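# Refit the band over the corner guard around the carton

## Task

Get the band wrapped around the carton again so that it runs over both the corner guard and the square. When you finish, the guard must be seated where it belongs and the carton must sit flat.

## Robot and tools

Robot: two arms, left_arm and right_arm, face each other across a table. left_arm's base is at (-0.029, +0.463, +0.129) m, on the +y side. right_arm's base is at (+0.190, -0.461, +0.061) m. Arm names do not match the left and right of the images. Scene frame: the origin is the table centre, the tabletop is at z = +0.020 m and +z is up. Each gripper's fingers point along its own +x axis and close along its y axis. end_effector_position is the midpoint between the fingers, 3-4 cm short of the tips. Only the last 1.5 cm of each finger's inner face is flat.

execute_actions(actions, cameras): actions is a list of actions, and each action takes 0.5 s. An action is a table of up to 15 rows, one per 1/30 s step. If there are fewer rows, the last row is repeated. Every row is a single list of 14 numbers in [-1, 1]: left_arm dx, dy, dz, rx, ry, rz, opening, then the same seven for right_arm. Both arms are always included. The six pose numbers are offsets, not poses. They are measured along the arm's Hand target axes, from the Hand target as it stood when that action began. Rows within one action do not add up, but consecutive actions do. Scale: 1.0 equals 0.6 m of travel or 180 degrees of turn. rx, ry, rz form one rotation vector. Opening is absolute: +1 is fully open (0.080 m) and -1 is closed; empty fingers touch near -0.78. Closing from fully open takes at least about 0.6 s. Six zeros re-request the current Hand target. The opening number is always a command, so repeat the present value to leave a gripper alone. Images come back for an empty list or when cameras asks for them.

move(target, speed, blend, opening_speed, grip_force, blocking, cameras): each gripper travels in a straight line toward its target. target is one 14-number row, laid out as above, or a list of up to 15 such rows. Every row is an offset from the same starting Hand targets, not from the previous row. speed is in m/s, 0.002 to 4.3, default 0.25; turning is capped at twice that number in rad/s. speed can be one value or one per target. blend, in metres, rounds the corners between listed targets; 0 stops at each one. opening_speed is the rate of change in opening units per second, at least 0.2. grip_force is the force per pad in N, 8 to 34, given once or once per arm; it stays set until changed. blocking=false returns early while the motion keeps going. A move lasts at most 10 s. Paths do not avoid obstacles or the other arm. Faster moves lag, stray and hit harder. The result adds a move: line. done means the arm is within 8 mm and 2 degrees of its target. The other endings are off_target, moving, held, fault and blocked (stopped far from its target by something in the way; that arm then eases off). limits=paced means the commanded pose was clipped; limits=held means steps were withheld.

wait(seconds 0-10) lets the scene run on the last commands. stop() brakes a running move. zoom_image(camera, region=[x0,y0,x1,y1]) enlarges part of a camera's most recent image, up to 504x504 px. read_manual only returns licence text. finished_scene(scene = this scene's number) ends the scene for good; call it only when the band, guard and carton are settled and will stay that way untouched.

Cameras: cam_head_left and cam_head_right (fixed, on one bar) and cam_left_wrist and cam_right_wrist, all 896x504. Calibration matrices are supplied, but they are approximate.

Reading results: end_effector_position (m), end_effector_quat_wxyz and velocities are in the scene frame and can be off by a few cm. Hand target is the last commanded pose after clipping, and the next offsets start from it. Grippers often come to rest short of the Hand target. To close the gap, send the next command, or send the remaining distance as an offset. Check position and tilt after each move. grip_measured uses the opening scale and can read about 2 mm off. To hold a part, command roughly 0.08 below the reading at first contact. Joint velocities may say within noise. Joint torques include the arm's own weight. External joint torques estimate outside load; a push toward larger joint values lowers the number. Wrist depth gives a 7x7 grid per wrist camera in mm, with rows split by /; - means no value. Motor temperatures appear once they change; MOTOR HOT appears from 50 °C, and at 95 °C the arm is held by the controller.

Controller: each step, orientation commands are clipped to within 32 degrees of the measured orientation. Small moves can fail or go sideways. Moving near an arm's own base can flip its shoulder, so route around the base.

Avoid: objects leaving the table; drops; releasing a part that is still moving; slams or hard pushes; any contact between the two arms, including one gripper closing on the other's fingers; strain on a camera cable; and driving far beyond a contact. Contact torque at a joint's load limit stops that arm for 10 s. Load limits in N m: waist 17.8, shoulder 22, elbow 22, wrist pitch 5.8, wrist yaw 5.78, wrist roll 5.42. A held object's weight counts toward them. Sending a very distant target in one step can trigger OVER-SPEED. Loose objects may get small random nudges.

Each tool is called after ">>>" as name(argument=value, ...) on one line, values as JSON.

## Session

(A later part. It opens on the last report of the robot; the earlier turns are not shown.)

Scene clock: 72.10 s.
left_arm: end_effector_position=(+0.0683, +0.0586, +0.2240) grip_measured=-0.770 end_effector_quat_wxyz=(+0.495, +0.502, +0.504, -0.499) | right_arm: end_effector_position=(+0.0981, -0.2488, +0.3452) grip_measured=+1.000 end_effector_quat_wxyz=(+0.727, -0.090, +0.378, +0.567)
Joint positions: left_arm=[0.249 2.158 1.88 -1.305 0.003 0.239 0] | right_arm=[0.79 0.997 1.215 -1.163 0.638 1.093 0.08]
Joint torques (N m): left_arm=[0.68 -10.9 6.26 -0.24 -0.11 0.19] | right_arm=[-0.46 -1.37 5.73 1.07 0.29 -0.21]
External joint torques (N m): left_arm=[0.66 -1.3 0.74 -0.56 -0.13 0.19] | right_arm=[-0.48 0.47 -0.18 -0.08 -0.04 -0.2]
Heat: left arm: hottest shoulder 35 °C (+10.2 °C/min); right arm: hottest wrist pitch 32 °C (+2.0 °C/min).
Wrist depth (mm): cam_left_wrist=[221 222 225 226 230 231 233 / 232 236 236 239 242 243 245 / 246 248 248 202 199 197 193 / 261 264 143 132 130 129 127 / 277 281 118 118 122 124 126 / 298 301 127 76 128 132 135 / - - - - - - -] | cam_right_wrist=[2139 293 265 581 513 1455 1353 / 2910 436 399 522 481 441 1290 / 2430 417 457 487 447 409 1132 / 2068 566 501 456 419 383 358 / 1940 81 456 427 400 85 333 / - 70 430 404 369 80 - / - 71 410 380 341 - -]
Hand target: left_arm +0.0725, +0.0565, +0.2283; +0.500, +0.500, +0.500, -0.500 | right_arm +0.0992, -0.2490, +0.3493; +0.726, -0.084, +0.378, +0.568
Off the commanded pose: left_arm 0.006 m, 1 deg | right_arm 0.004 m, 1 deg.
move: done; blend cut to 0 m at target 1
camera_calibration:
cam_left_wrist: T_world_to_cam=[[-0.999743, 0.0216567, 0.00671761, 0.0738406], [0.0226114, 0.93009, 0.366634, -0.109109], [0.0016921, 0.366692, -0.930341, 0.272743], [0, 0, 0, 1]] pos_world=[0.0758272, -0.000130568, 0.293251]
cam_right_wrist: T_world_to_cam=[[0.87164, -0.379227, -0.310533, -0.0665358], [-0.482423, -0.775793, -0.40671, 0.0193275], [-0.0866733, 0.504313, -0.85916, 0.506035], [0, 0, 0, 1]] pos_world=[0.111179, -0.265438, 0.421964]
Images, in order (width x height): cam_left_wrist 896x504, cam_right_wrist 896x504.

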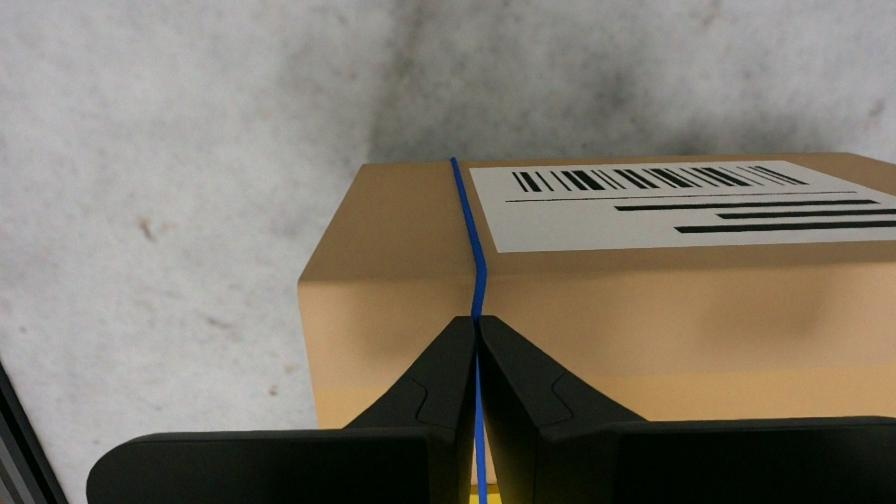

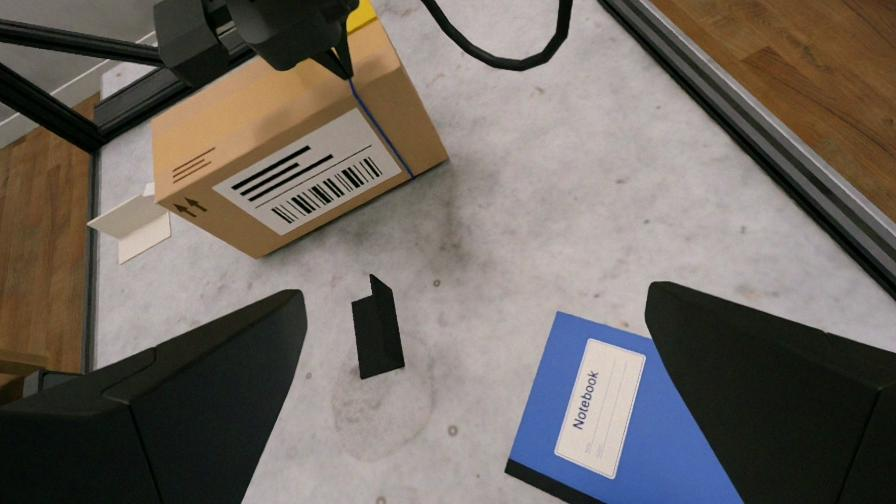

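>>> move(target=[-0.006,0.004,0.034,0,0,0,-1, 0,0,0,0,0,0,1], speed=0.08, cameras=["cam_left_wrist", "cam_right_wrist"])

Scene clock: 73.70 s.
left_arm: end_effector_position=(+0.0728, +0.0426, +0.2281) grip_measured=-0.771 end_effector_quat_wxyz=(+0.492, +0.504, +0.508, -0.496) | right_arm: end_effector_position=(+0.0981, -0.2488, +0.3452) grip_measured=+1.000 end_effector_quat_wxyz=(+0.727, -0.090, +0.378, +0.567)
Joint positions: left_arm=[0.25 2.25 2.045 -1.392 0.002 0.239 0] | right_arm=[0.79 0.997 1.215 -1.163 0.638 1.093 0.08]
Joint torques (N m): left_arm=[0.08 -10.87 6.96 0.5 -0.06 -0.04] | right_arm=[-0.35 -1.4 5.7 1.08 0.3 -0.19]
External joint torques (N m): left_arm=[0 -0.85 1.51 0.19 -0.07 -0.04] | right_arm=[-0.34 0.4 -0.23 -0.08 -0.04 -0.18]
Heat: left arm: hottest shoulder 35 °C (+10.1 °C/min); right arm: hottest wrist pitch 32 °C (+2.0 °C/min).
Wrist depth (mm): cam_left_wrist=[222 224 226 228 230 232 235 / 235 237 239 241 244 247 248 / 248 251 252 250 252 242 242 / 264 268 266 166 164 163 161 / 283 285 281 126 130 130 132 / 304 308 - 75 132 138 139 / - - - - - - -] | cam_right_wrist=[590 281 237 587 527 1422 1360 / 2720 428 395 522 476 439 1175 / 2406 418 453 489 451 409 1137 / 2068 569 502 460 421 384 355 / 1896 81 457 427 405 85 333 / - 70 429 398 364 80 - / - 71 411 377 343 - -]
Hand target: left_arm +0.0750, +0.0362, +0.2319; +0.500, +0.500, +0.500, -0.500 | right_arm +0.0992, -0.2490, +0.3493; +0.726, -0.084, +0.378, +0.568
Off the commanded pose: left_arm 0.008 m, 1 deg | right_arm 0.004 m, 1 deg.
move: done
camera_calibration:
cam_left_wrist: T_world_to_cam=[[-0.999737, 0.0212299, 0.00870749, 0.0781954], [0.0229462, 0.924986, 0.379307, -0.0984757], [-0.0000016619, 0.379407, -0.92523, 0.280745], [0, 0, 0, 1]] pos_world=[0.0804349, -0.0170881, 0.296425]
cam_right_wrist: T_world_to_cam=[[0.87164, -0.379227, -0.310533, -0.0665358], [-0.482423, -0.775793, -0.40671, 0.0193275], [-0.0866733, 0.504313, -0.85916, 0.506035], [0, 0, 0, 1]] pos_world=[0.111179, -0.265438, 0.421964]
Images, in order (width x height): cam_left_wrist 896x504, cam_right_wrist 896x504.

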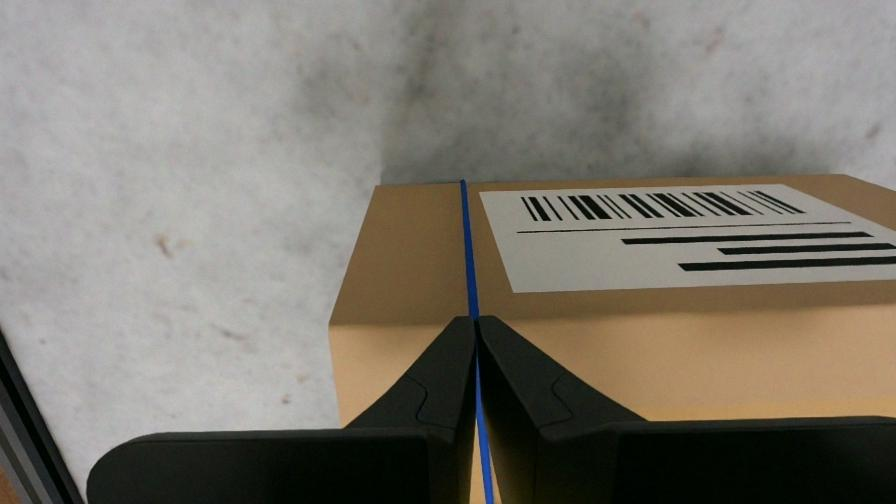

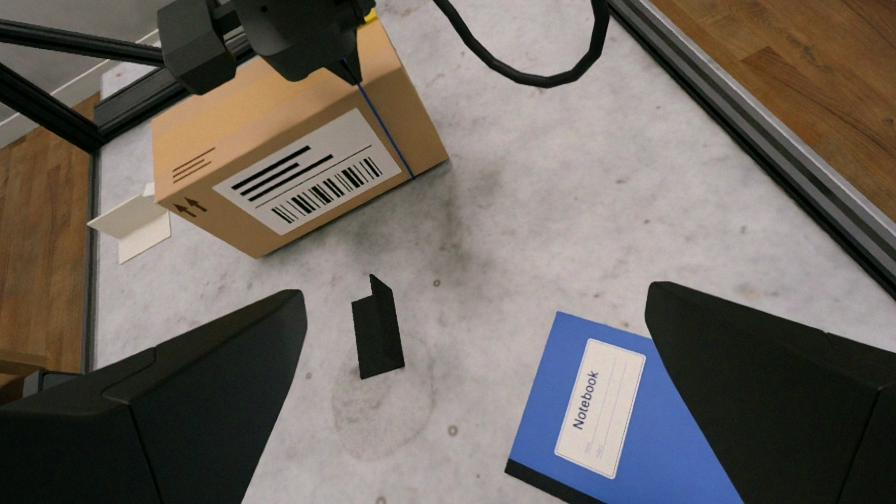

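>>> move(target=[[0.004,-0.0117,-0.0297,0,0,0,-1, 0,0,0,0,0,0,1],[0.033,-0.0117,-0.0297,0,0,0,-1, 0,0,0,0,0,0,1]], speed=0.07, blend=[0.003,0], cameras=["cam_left_wrist", "cam_right_wrist"])

Scene clock: 75.20 s.
left_arm: end_effector_position=(+0.0697, +0.0524, +0.2129) grip_measured=-0.771 end_effector_quat_wxyz=(+0.500, +0.500, +0.500, -0.500) | right_arm: end_effector_position=(+0.0981, -0.2488, +0.3452) grip_measured=+1.000 end_effector_quat_wxyz=(+0.727, -0.090, +0.378, +0.567)
Joint positions: left_arm=[0.248 2.177 1.865 -1.26 0 0.237 0] | right_arm=[0.79 0.997 1.215 -1.163 0.638 1.093 0.08]
Joint torques (N m): left_arm=[-0.44 -11.94 3.01 0.54 0.01 -0.2] | right_arm=[-0.37 -1.34 5.72 1.06 0.27 -0.2]
External joint torques (N m): left_arm=[-0.42 -2.31 -2.45 0.22 -0.01 -0.2] | right_arm=[-0.36 0.47 -0.16 -0.08 -0.07 -0.19]
Heat: left arm: hottest shoulder 35 °C (+9.1 °C/min); right arm: hottest wrist pitch 32 °C (+1.0 °C/min).
Wrist depth (mm): cam_left_wrist=[216 217 219 220 222 223 225 / 227 229 231 233 234 235 237 / 240 240 242 240 232 228 226 / 252 255 252 150 147 146 144 / 269 269 123 112 115 116 116 / 287 290 117 75 118 122 123 / - - - - - - -] | cam_right_wrist=[637 298 249 577 506 1463 1367 / 2453 436 398 519 481 442 1264 / 2339 411 451 493 448 412 383 / 2085 569 500 463 419 387 352 / 1986 81 463 428 398 85 335 / - 70 431 400 366 80 - / - 71 412 378 342 - -]
Hand target: left_arm +0.0679, +0.0540, +0.2120; +0.500, +0.500, +0.501, -0.499 | right_arm +0.0992, -0.2490, +0.3493; +0.726, -0.084, +0.378, +0.568
Off the commanded pose: left_arm 0.002 m, 0 deg | right_arm 0.004 m, 1 deg.
move: done
camera_calibration:
cam_left_wrist: T_world_to_cam=[[-0.999772, 0.0213344, 0.000175738, 0.0768528], [0.0199954, 0.934089, 0.356479, -0.0971254], [0.0074411, 0.356401, -0.934303, 0.265619], [0, 0, 0, 1]] pos_world=[0.0768009, -0.0055829, 0.282779]
cam_right_wrist: T_world_to_cam=[[0.87164, -0.379227, -0.310533, -0.0665358], [-0.482423, -0.775793, -0.40671, 0.0193275], [-0.0866733, 0.504313, -0.85916, 0.506035], [0, 0, 0, 1]] pos_world=[0.111179, -0.265438, 0.421964]
Images, in order (width x height): cam_left_wrist 896x504, cam_right_wrist 896x504.

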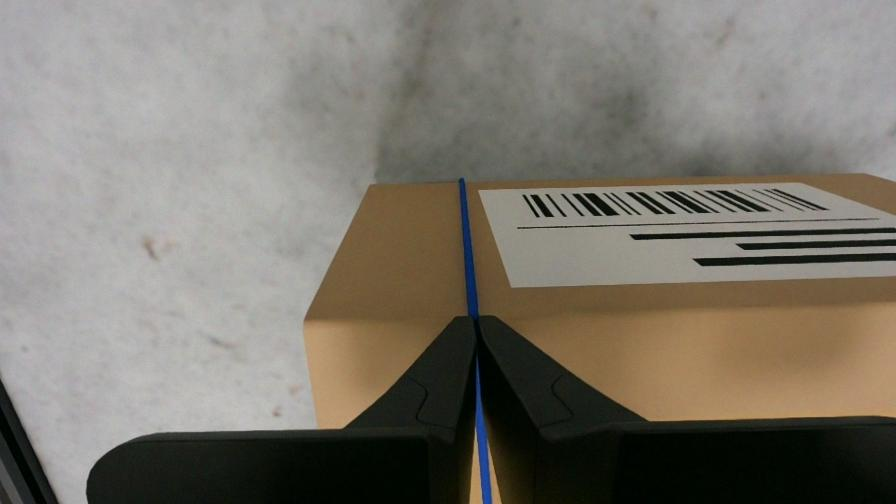

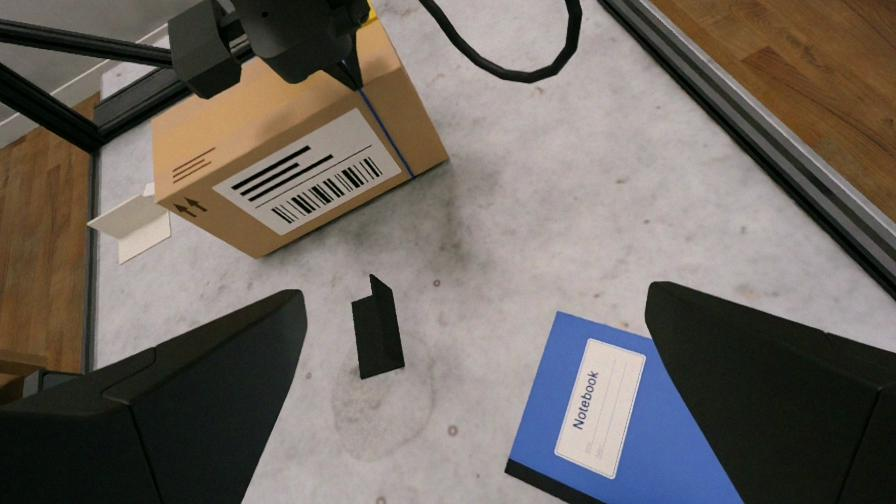

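>>> move(target=[0,0.002,0,0,0,0,-0.45, 0,0,0,0,0,0,1], speed=0.1, cameras=["cam_left_wrist"])

Scene clock: 76.30 s.
left_arm: end_effector_position=(+0.0656, +0.0523, +0.2128) grip_measured=-0.454 end_effector_quat_wxyz=(+0.496, +0.501, +0.500, -0.503) | right_arm: end_effector_position=(+0.0981, -0.2488, +0.3452) grip_measured=+1.000 end_effector_quat_wxyz=(+0.727, -0.090, +0.378, +0.567)
Joint positions: left_arm=[0.24 2.176 1.864 -1.261 0.006 0.237 0.015] | right_arm=[0.79 0.997 1.215 -1.163 0.638 1.093 0.08]
Joint torques (N m): left_arm=[0.6 -11.78 3.36 0.66 -0.22 -0.08] | right_arm=[-0.38 -1.38 5.7 1.06 0.28 -0.18]
External joint torques (N m): left_arm=[0.6 -2.39 -2 0.32 -0.24 -0.08] | right_arm=[-0.39 0.44 -0.21 -0.09 -0.06 -0.17]
Heat: left arm: hottest shoulder 35 °C (+9.1 °C/min); right arm: hottest wrist pitch 32 °C (+1.0 °C/min).
Wrist depth (mm): cam_left_wrist=[214 216 218 219 222 224 226 / 226 227 229 232 233 237 239 / 237 240 239 239 231 224 221 / 252 254 178 150 147 145 142 / 267 270 113 113 115 116 117 / 285 288 - 119 83 122 124 / - - - 128 85 - -] | cam_right_wrist=[609 298 247 578 516 1455 1345 / 2634 428 395 507 480 437 1258 / 2254 418 452 485 449 409 389 / 2157 564 499 457 419 386 353 / 1925 81 464 431 397 85 335 / - 70 433 402 366 80 - / - 71 414 377 347 - -]
Hand target: left_arm +0.0691, +0.0540, +0.2122; +0.500, +0.500, +0.500, -0.500 | right_arm +0.0992, -0.2490, +0.3493; +0.726, -0.084, +0.378, +0.568
Off the commanded pose: left_arm 0.004 m, 1 deg | right_arm 0.004 m, 1 deg.
move: done
camera_calibration:
cam_left_wrist: T_world_to_cam=[[-0.999577, 0.0281936, 0.00713001, 0.0708404], [0.0288797, 0.933546, 0.357293, -0.0975524], [0.00341717, 0.357348, -0.933965, 0.265766], [0, 0, 0, 1]] pos_world=[0.0727196, -0.00589846, 0.282566]
Images, in order (width x height): cam_left_wrist 896x504.

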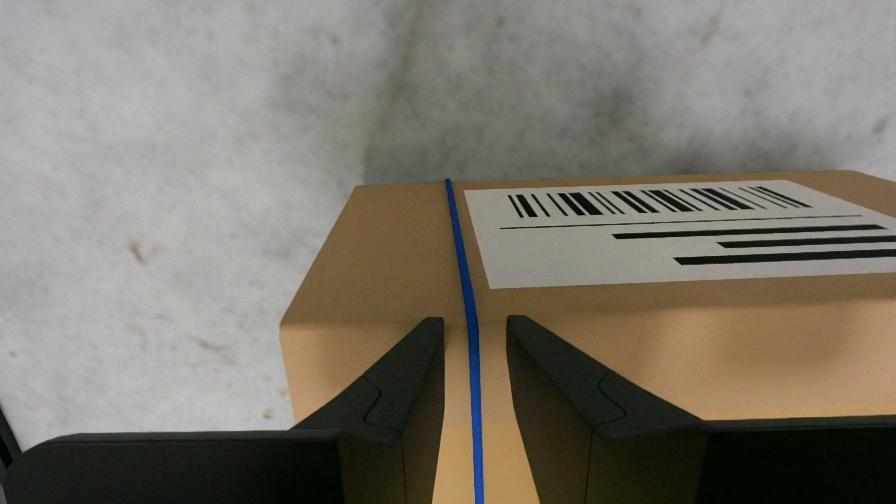

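>>> move(target=[-0.04,0,0,0,0,0,-0.3, 0,0,0,0,0,0,1], speed=0.12, cameras=["cam_left_wrist", "cam_right_wrist"])

>>> zoom_image(camera="cam_left_wrist", region=[260, 140, 560, 320])

>>> zoom_image(camera="cam_right_wrist", region=[240, 0, 460, 190])

Scene clock: 77.43 s.
left_arm: end_effector_position=(+0.0681, +0.0565, +0.2292) grip_measured=-0.303 end_effector_quat_wxyz=(+0.493, +0.503, +0.507, -0.497) | right_arm: end_effector_position=(+0.0981, -0.2488, +0.3452) grip_measured=+1.000 end_effector_quat_wxyz=(+0.727, -0.090, +0.378, +0.567)
Joint positions: left_arm=[0.247 2.176 1.928 -1.345 0.003 0.237 0.021] | right_arm=[0.79 0.997 1.215 -1.163 0.638 1.093 0.08]
Joint torques (N m): left_arm=[-0.08 -12.2 5.72 0.05 -0.08 -0.08] | right_arm=[-0.43 -1.39 5.74 1.05 0.29 -0.23]
External joint torques (N m): left_arm=[0 -2.56 0.25 -0.26 -0.1 -0.08] | right_arm=[-0.43 0.39 -0.1 -0.06 -0.04 -0.21]
Heat: left arm: hottest shoulder 36 °C (+10.1 °C/min); right arm: hottest wrist pitch 32 °C (+1.0 °C/min).
Wrist depth (mm): cam_left_wrist=[226 228 231 232 234 236 239 / 239 241 242 245 248 250 251 / 252 254 255 204 201 198 196 / 268 271 146 135 134 132 130 / 285 289 130 127 128 133 133 / 307 306 - 135 84 140 143 / - - - 147 77 - -] | cam_right_wrist=[682 284 265 596 512 1481 1345 / 2580 441 402 520 483 434 1277 / 2383 416 451 487 449 411 386 / 2051 565 504 463 421 384 357 / 1940 81 457 429 397 85 334 / - 70 434 402 367 80 - / - 71 412 378 343 - -]
Hand target: left_arm +0.0691, +0.0539, +0.2361; +0.500, +0.500, +0.501, -0.500 | right_arm +0.0992, -0.2490, +0.3493; +0.726, -0.084, +0.378, +0.568
Off the commanded pose: left_arm 0.008 m, 1 deg | right_arm 0.004 m, 1 deg.
move: done
camera_calibration:
cam_left_wrist: T_world_to_cam=[[-0.999739, 0.0212457, 0.00839475, 0.0732758], [0.0228432, 0.926598, 0.375358, -0.110827], [0.000196181, 0.375452, -0.926842, 0.277014], [0, 0, 0, 1]] pos_world=[0.075734, -0.00287003, 0.297733]
cam_right_wrist: T_world_to_cam=[[0.87164, -0.379227, -0.310533, -0.0665358], [-0.482423, -0.775793, -0.40671, 0.0193275], [-0.0866733, 0.504313, -0.85916, 0.506035], [0, 0, 0, 1]] pos_world=[0.111179, -0.265438, 0.421964]
Images, in order (width x height): cam_left_wrist 896x504, cam_right_wrist 896x504.

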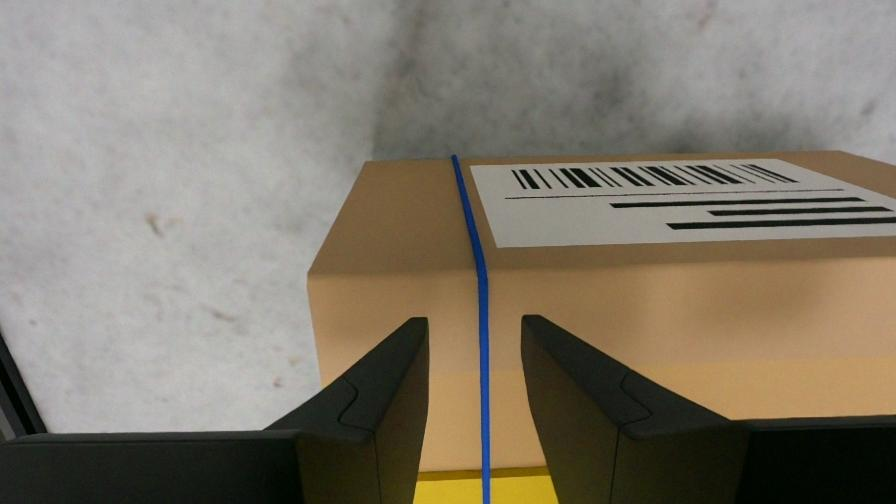

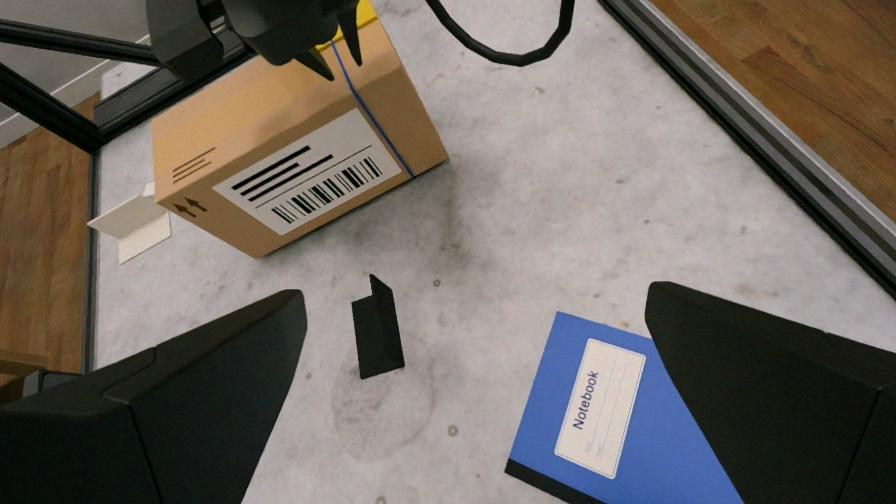

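Scaled by 1.680 from the camera's 896x504 image, which has a finer 1280x720 frame.

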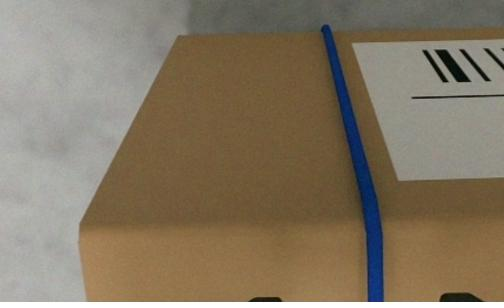

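Scaled by 2.291 from the camera's 896x504 image, which has a finer 1280x720 frame.

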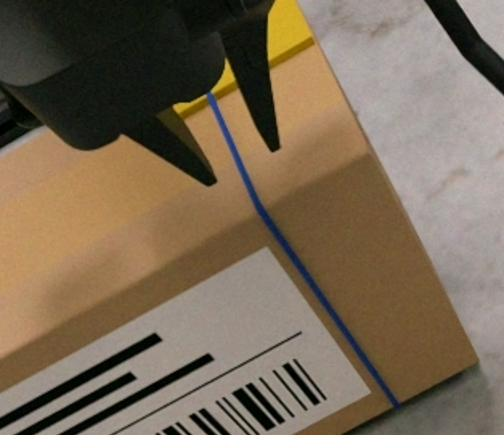

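>>> move(target=[[-0.1,0,0,0,0,0,-0.3, 0,0,0,0,0,0,1],[-0.1565,-0.0068,-0.3268,0,-0.2222,0,-0.3, 0,0,0,0,0,0,1]], speed=0.25, blend=[0.03,0], cameras=["all"])

Scene clock: 80.33 s.
left_arm: end_effector_position=(+0.0661, +0.2484, +0.3309) grip_measured=-0.303 end_effector_quat_wxyz=(+0.641, +0.299, +0.302, -0.639) | right_arm: end_effector_position=(+0.0981, -0.2488, +0.3452) grip_measured=+1.000 end_effector_quat_wxyz=(+0.727, -0.090, +0.378, +0.567)
Joint positions: left_arm=[0.689 0.96 0.94 -0.976 0.411 0.548 0.021] | right_arm=[0.79 0.997 1.215 -1.163 0.638 1.093 0.08]
Joint torques (N m): left_arm=[0.18 -4.08 4.29 0.98 0.37 0.2] | right_arm=[-0.41 -1.4 5.72 1.07 0.3 -0.2]
External joint torques (N m): left_arm=[0.19 -2.17 -1.8 -0.14 0.15 0.19] | right_arm=[-0.4 0.4 -0.16 -0.06 -0.04 -0.19]
Heat: left arm: hottest shoulder 36 °C (+9.1 °C/min); right arm: hottest wrist pitch 32 °C (+1.0 °C/min).
Wrist depth (mm): cam_left_wrist=[1437 472 473 479 481 478 483 / 1391 445 448 284 285 286 455 / 1342 422 426 270 270 271 426 / 1315 403 404 266 262 264 407 / 1154 384 389 384 384 385 390 / 365 370 - 366 84 376 377 / - - - 351 77 - -] | cam_right_wrist=[627 749 415 583 520 1438 1375 / 823 432 402 527 481 437 1270 / 2317 419 454 492 450 412 1127 / 2103 570 505 462 420 384 357 / 1910 81 453 430 401 85 333 / - 70 431 401 367 80 - / - 71 412 377 343 - -]
Hand target: left_arm +0.0649, +0.2499, +0.3302; +0.641, +0.299, +0.300, -0.640 | right_arm +0.0992, -0.2490, +0.3493; +0.726, -0.084, +0.378, +0.568
Off the commanded pose: left_arm 0.002 m, 0 deg | right_arm 0.004 m, 1 deg.
move: done
camera_calibration:
cam_left_wrist: T_world_to_cam=[[-0.999883, 0.0109658, -0.0106312, 0.0751541], [0.0138129, 0.946277, -0.323062, -0.0999548], [0.00651745, -0.323171, -0.946318, 0.478898], [0, 0, 0, 1]] pos_world=[0.0734048, 0.248527, 0.421698]
cam_right_wrist: T_world_to_cam=[[0.87164, -0.379227, -0.310533, -0.0665358], [-0.482423, -0.775793, -0.40671, 0.0193275], [-0.0866733, 0.504313, -0.85916, 0.506035], [0, 0, 0, 1]] pos_world=[0.111179, -0.265438, 0.421964]

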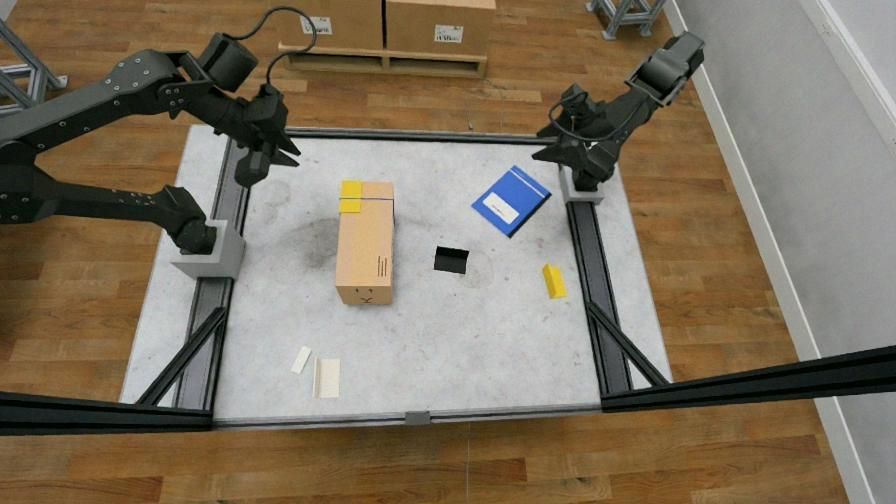

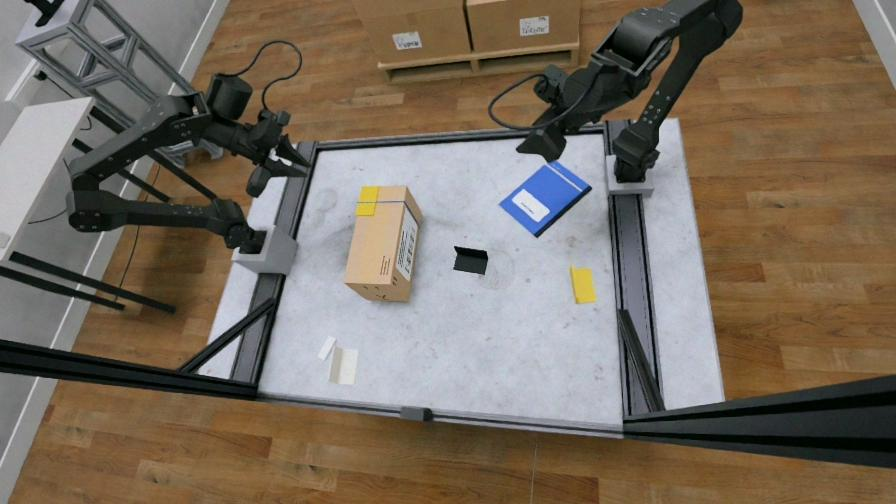

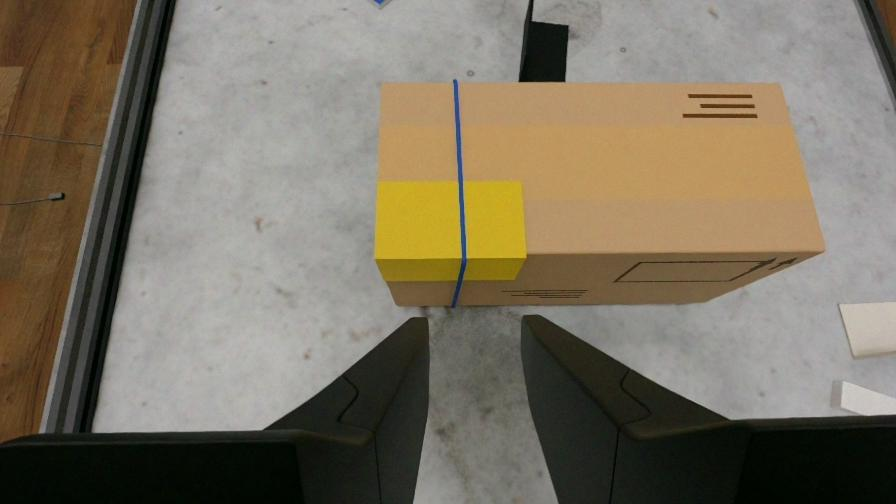

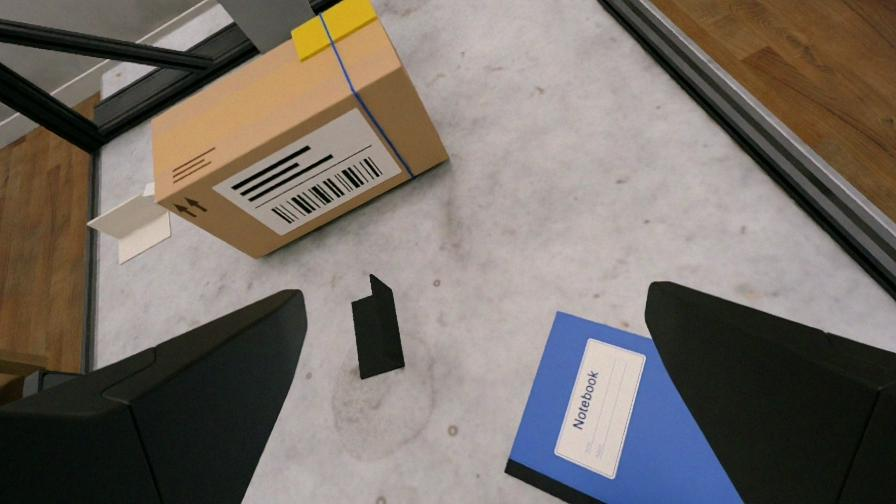

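>>> zoom_image(camera="cam_left_wrist", region=[360, 60, 560, 320])

>>> zoom_image(camera="cam_head_left", region=[310, 165, 420, 315])

>>> zoom_image(camera="cam_right_wrist", region=[240, 0, 460, 190])

Scaled by 1.938 from the camera's 896x504 image, which has a finer 1280x720 frame.

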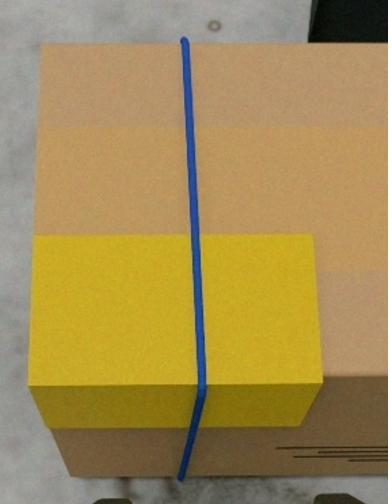

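Scaled by 3.360 from the camera's 896x504 image, which has a finer 1280x720 frame.

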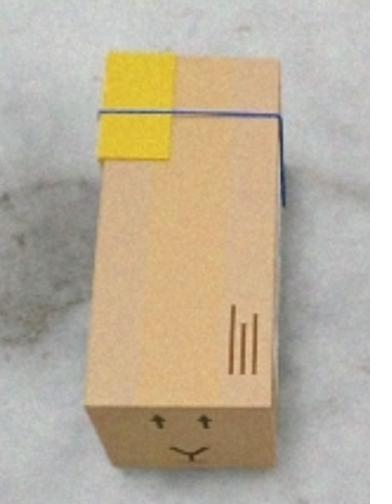

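Scaled by 2.291 from the camera's 896x504 image, which has a finer 1280x720 frame.

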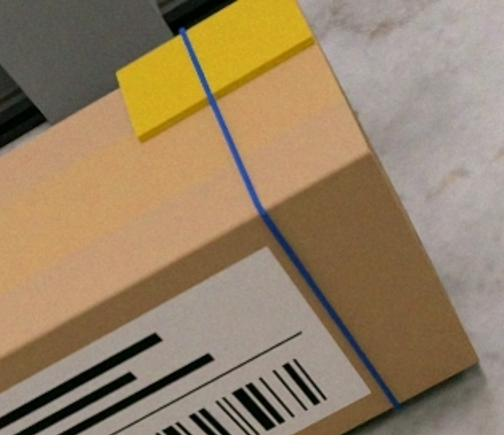

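>>> finished_scene(scene=1)

The scene is finished: the task was done.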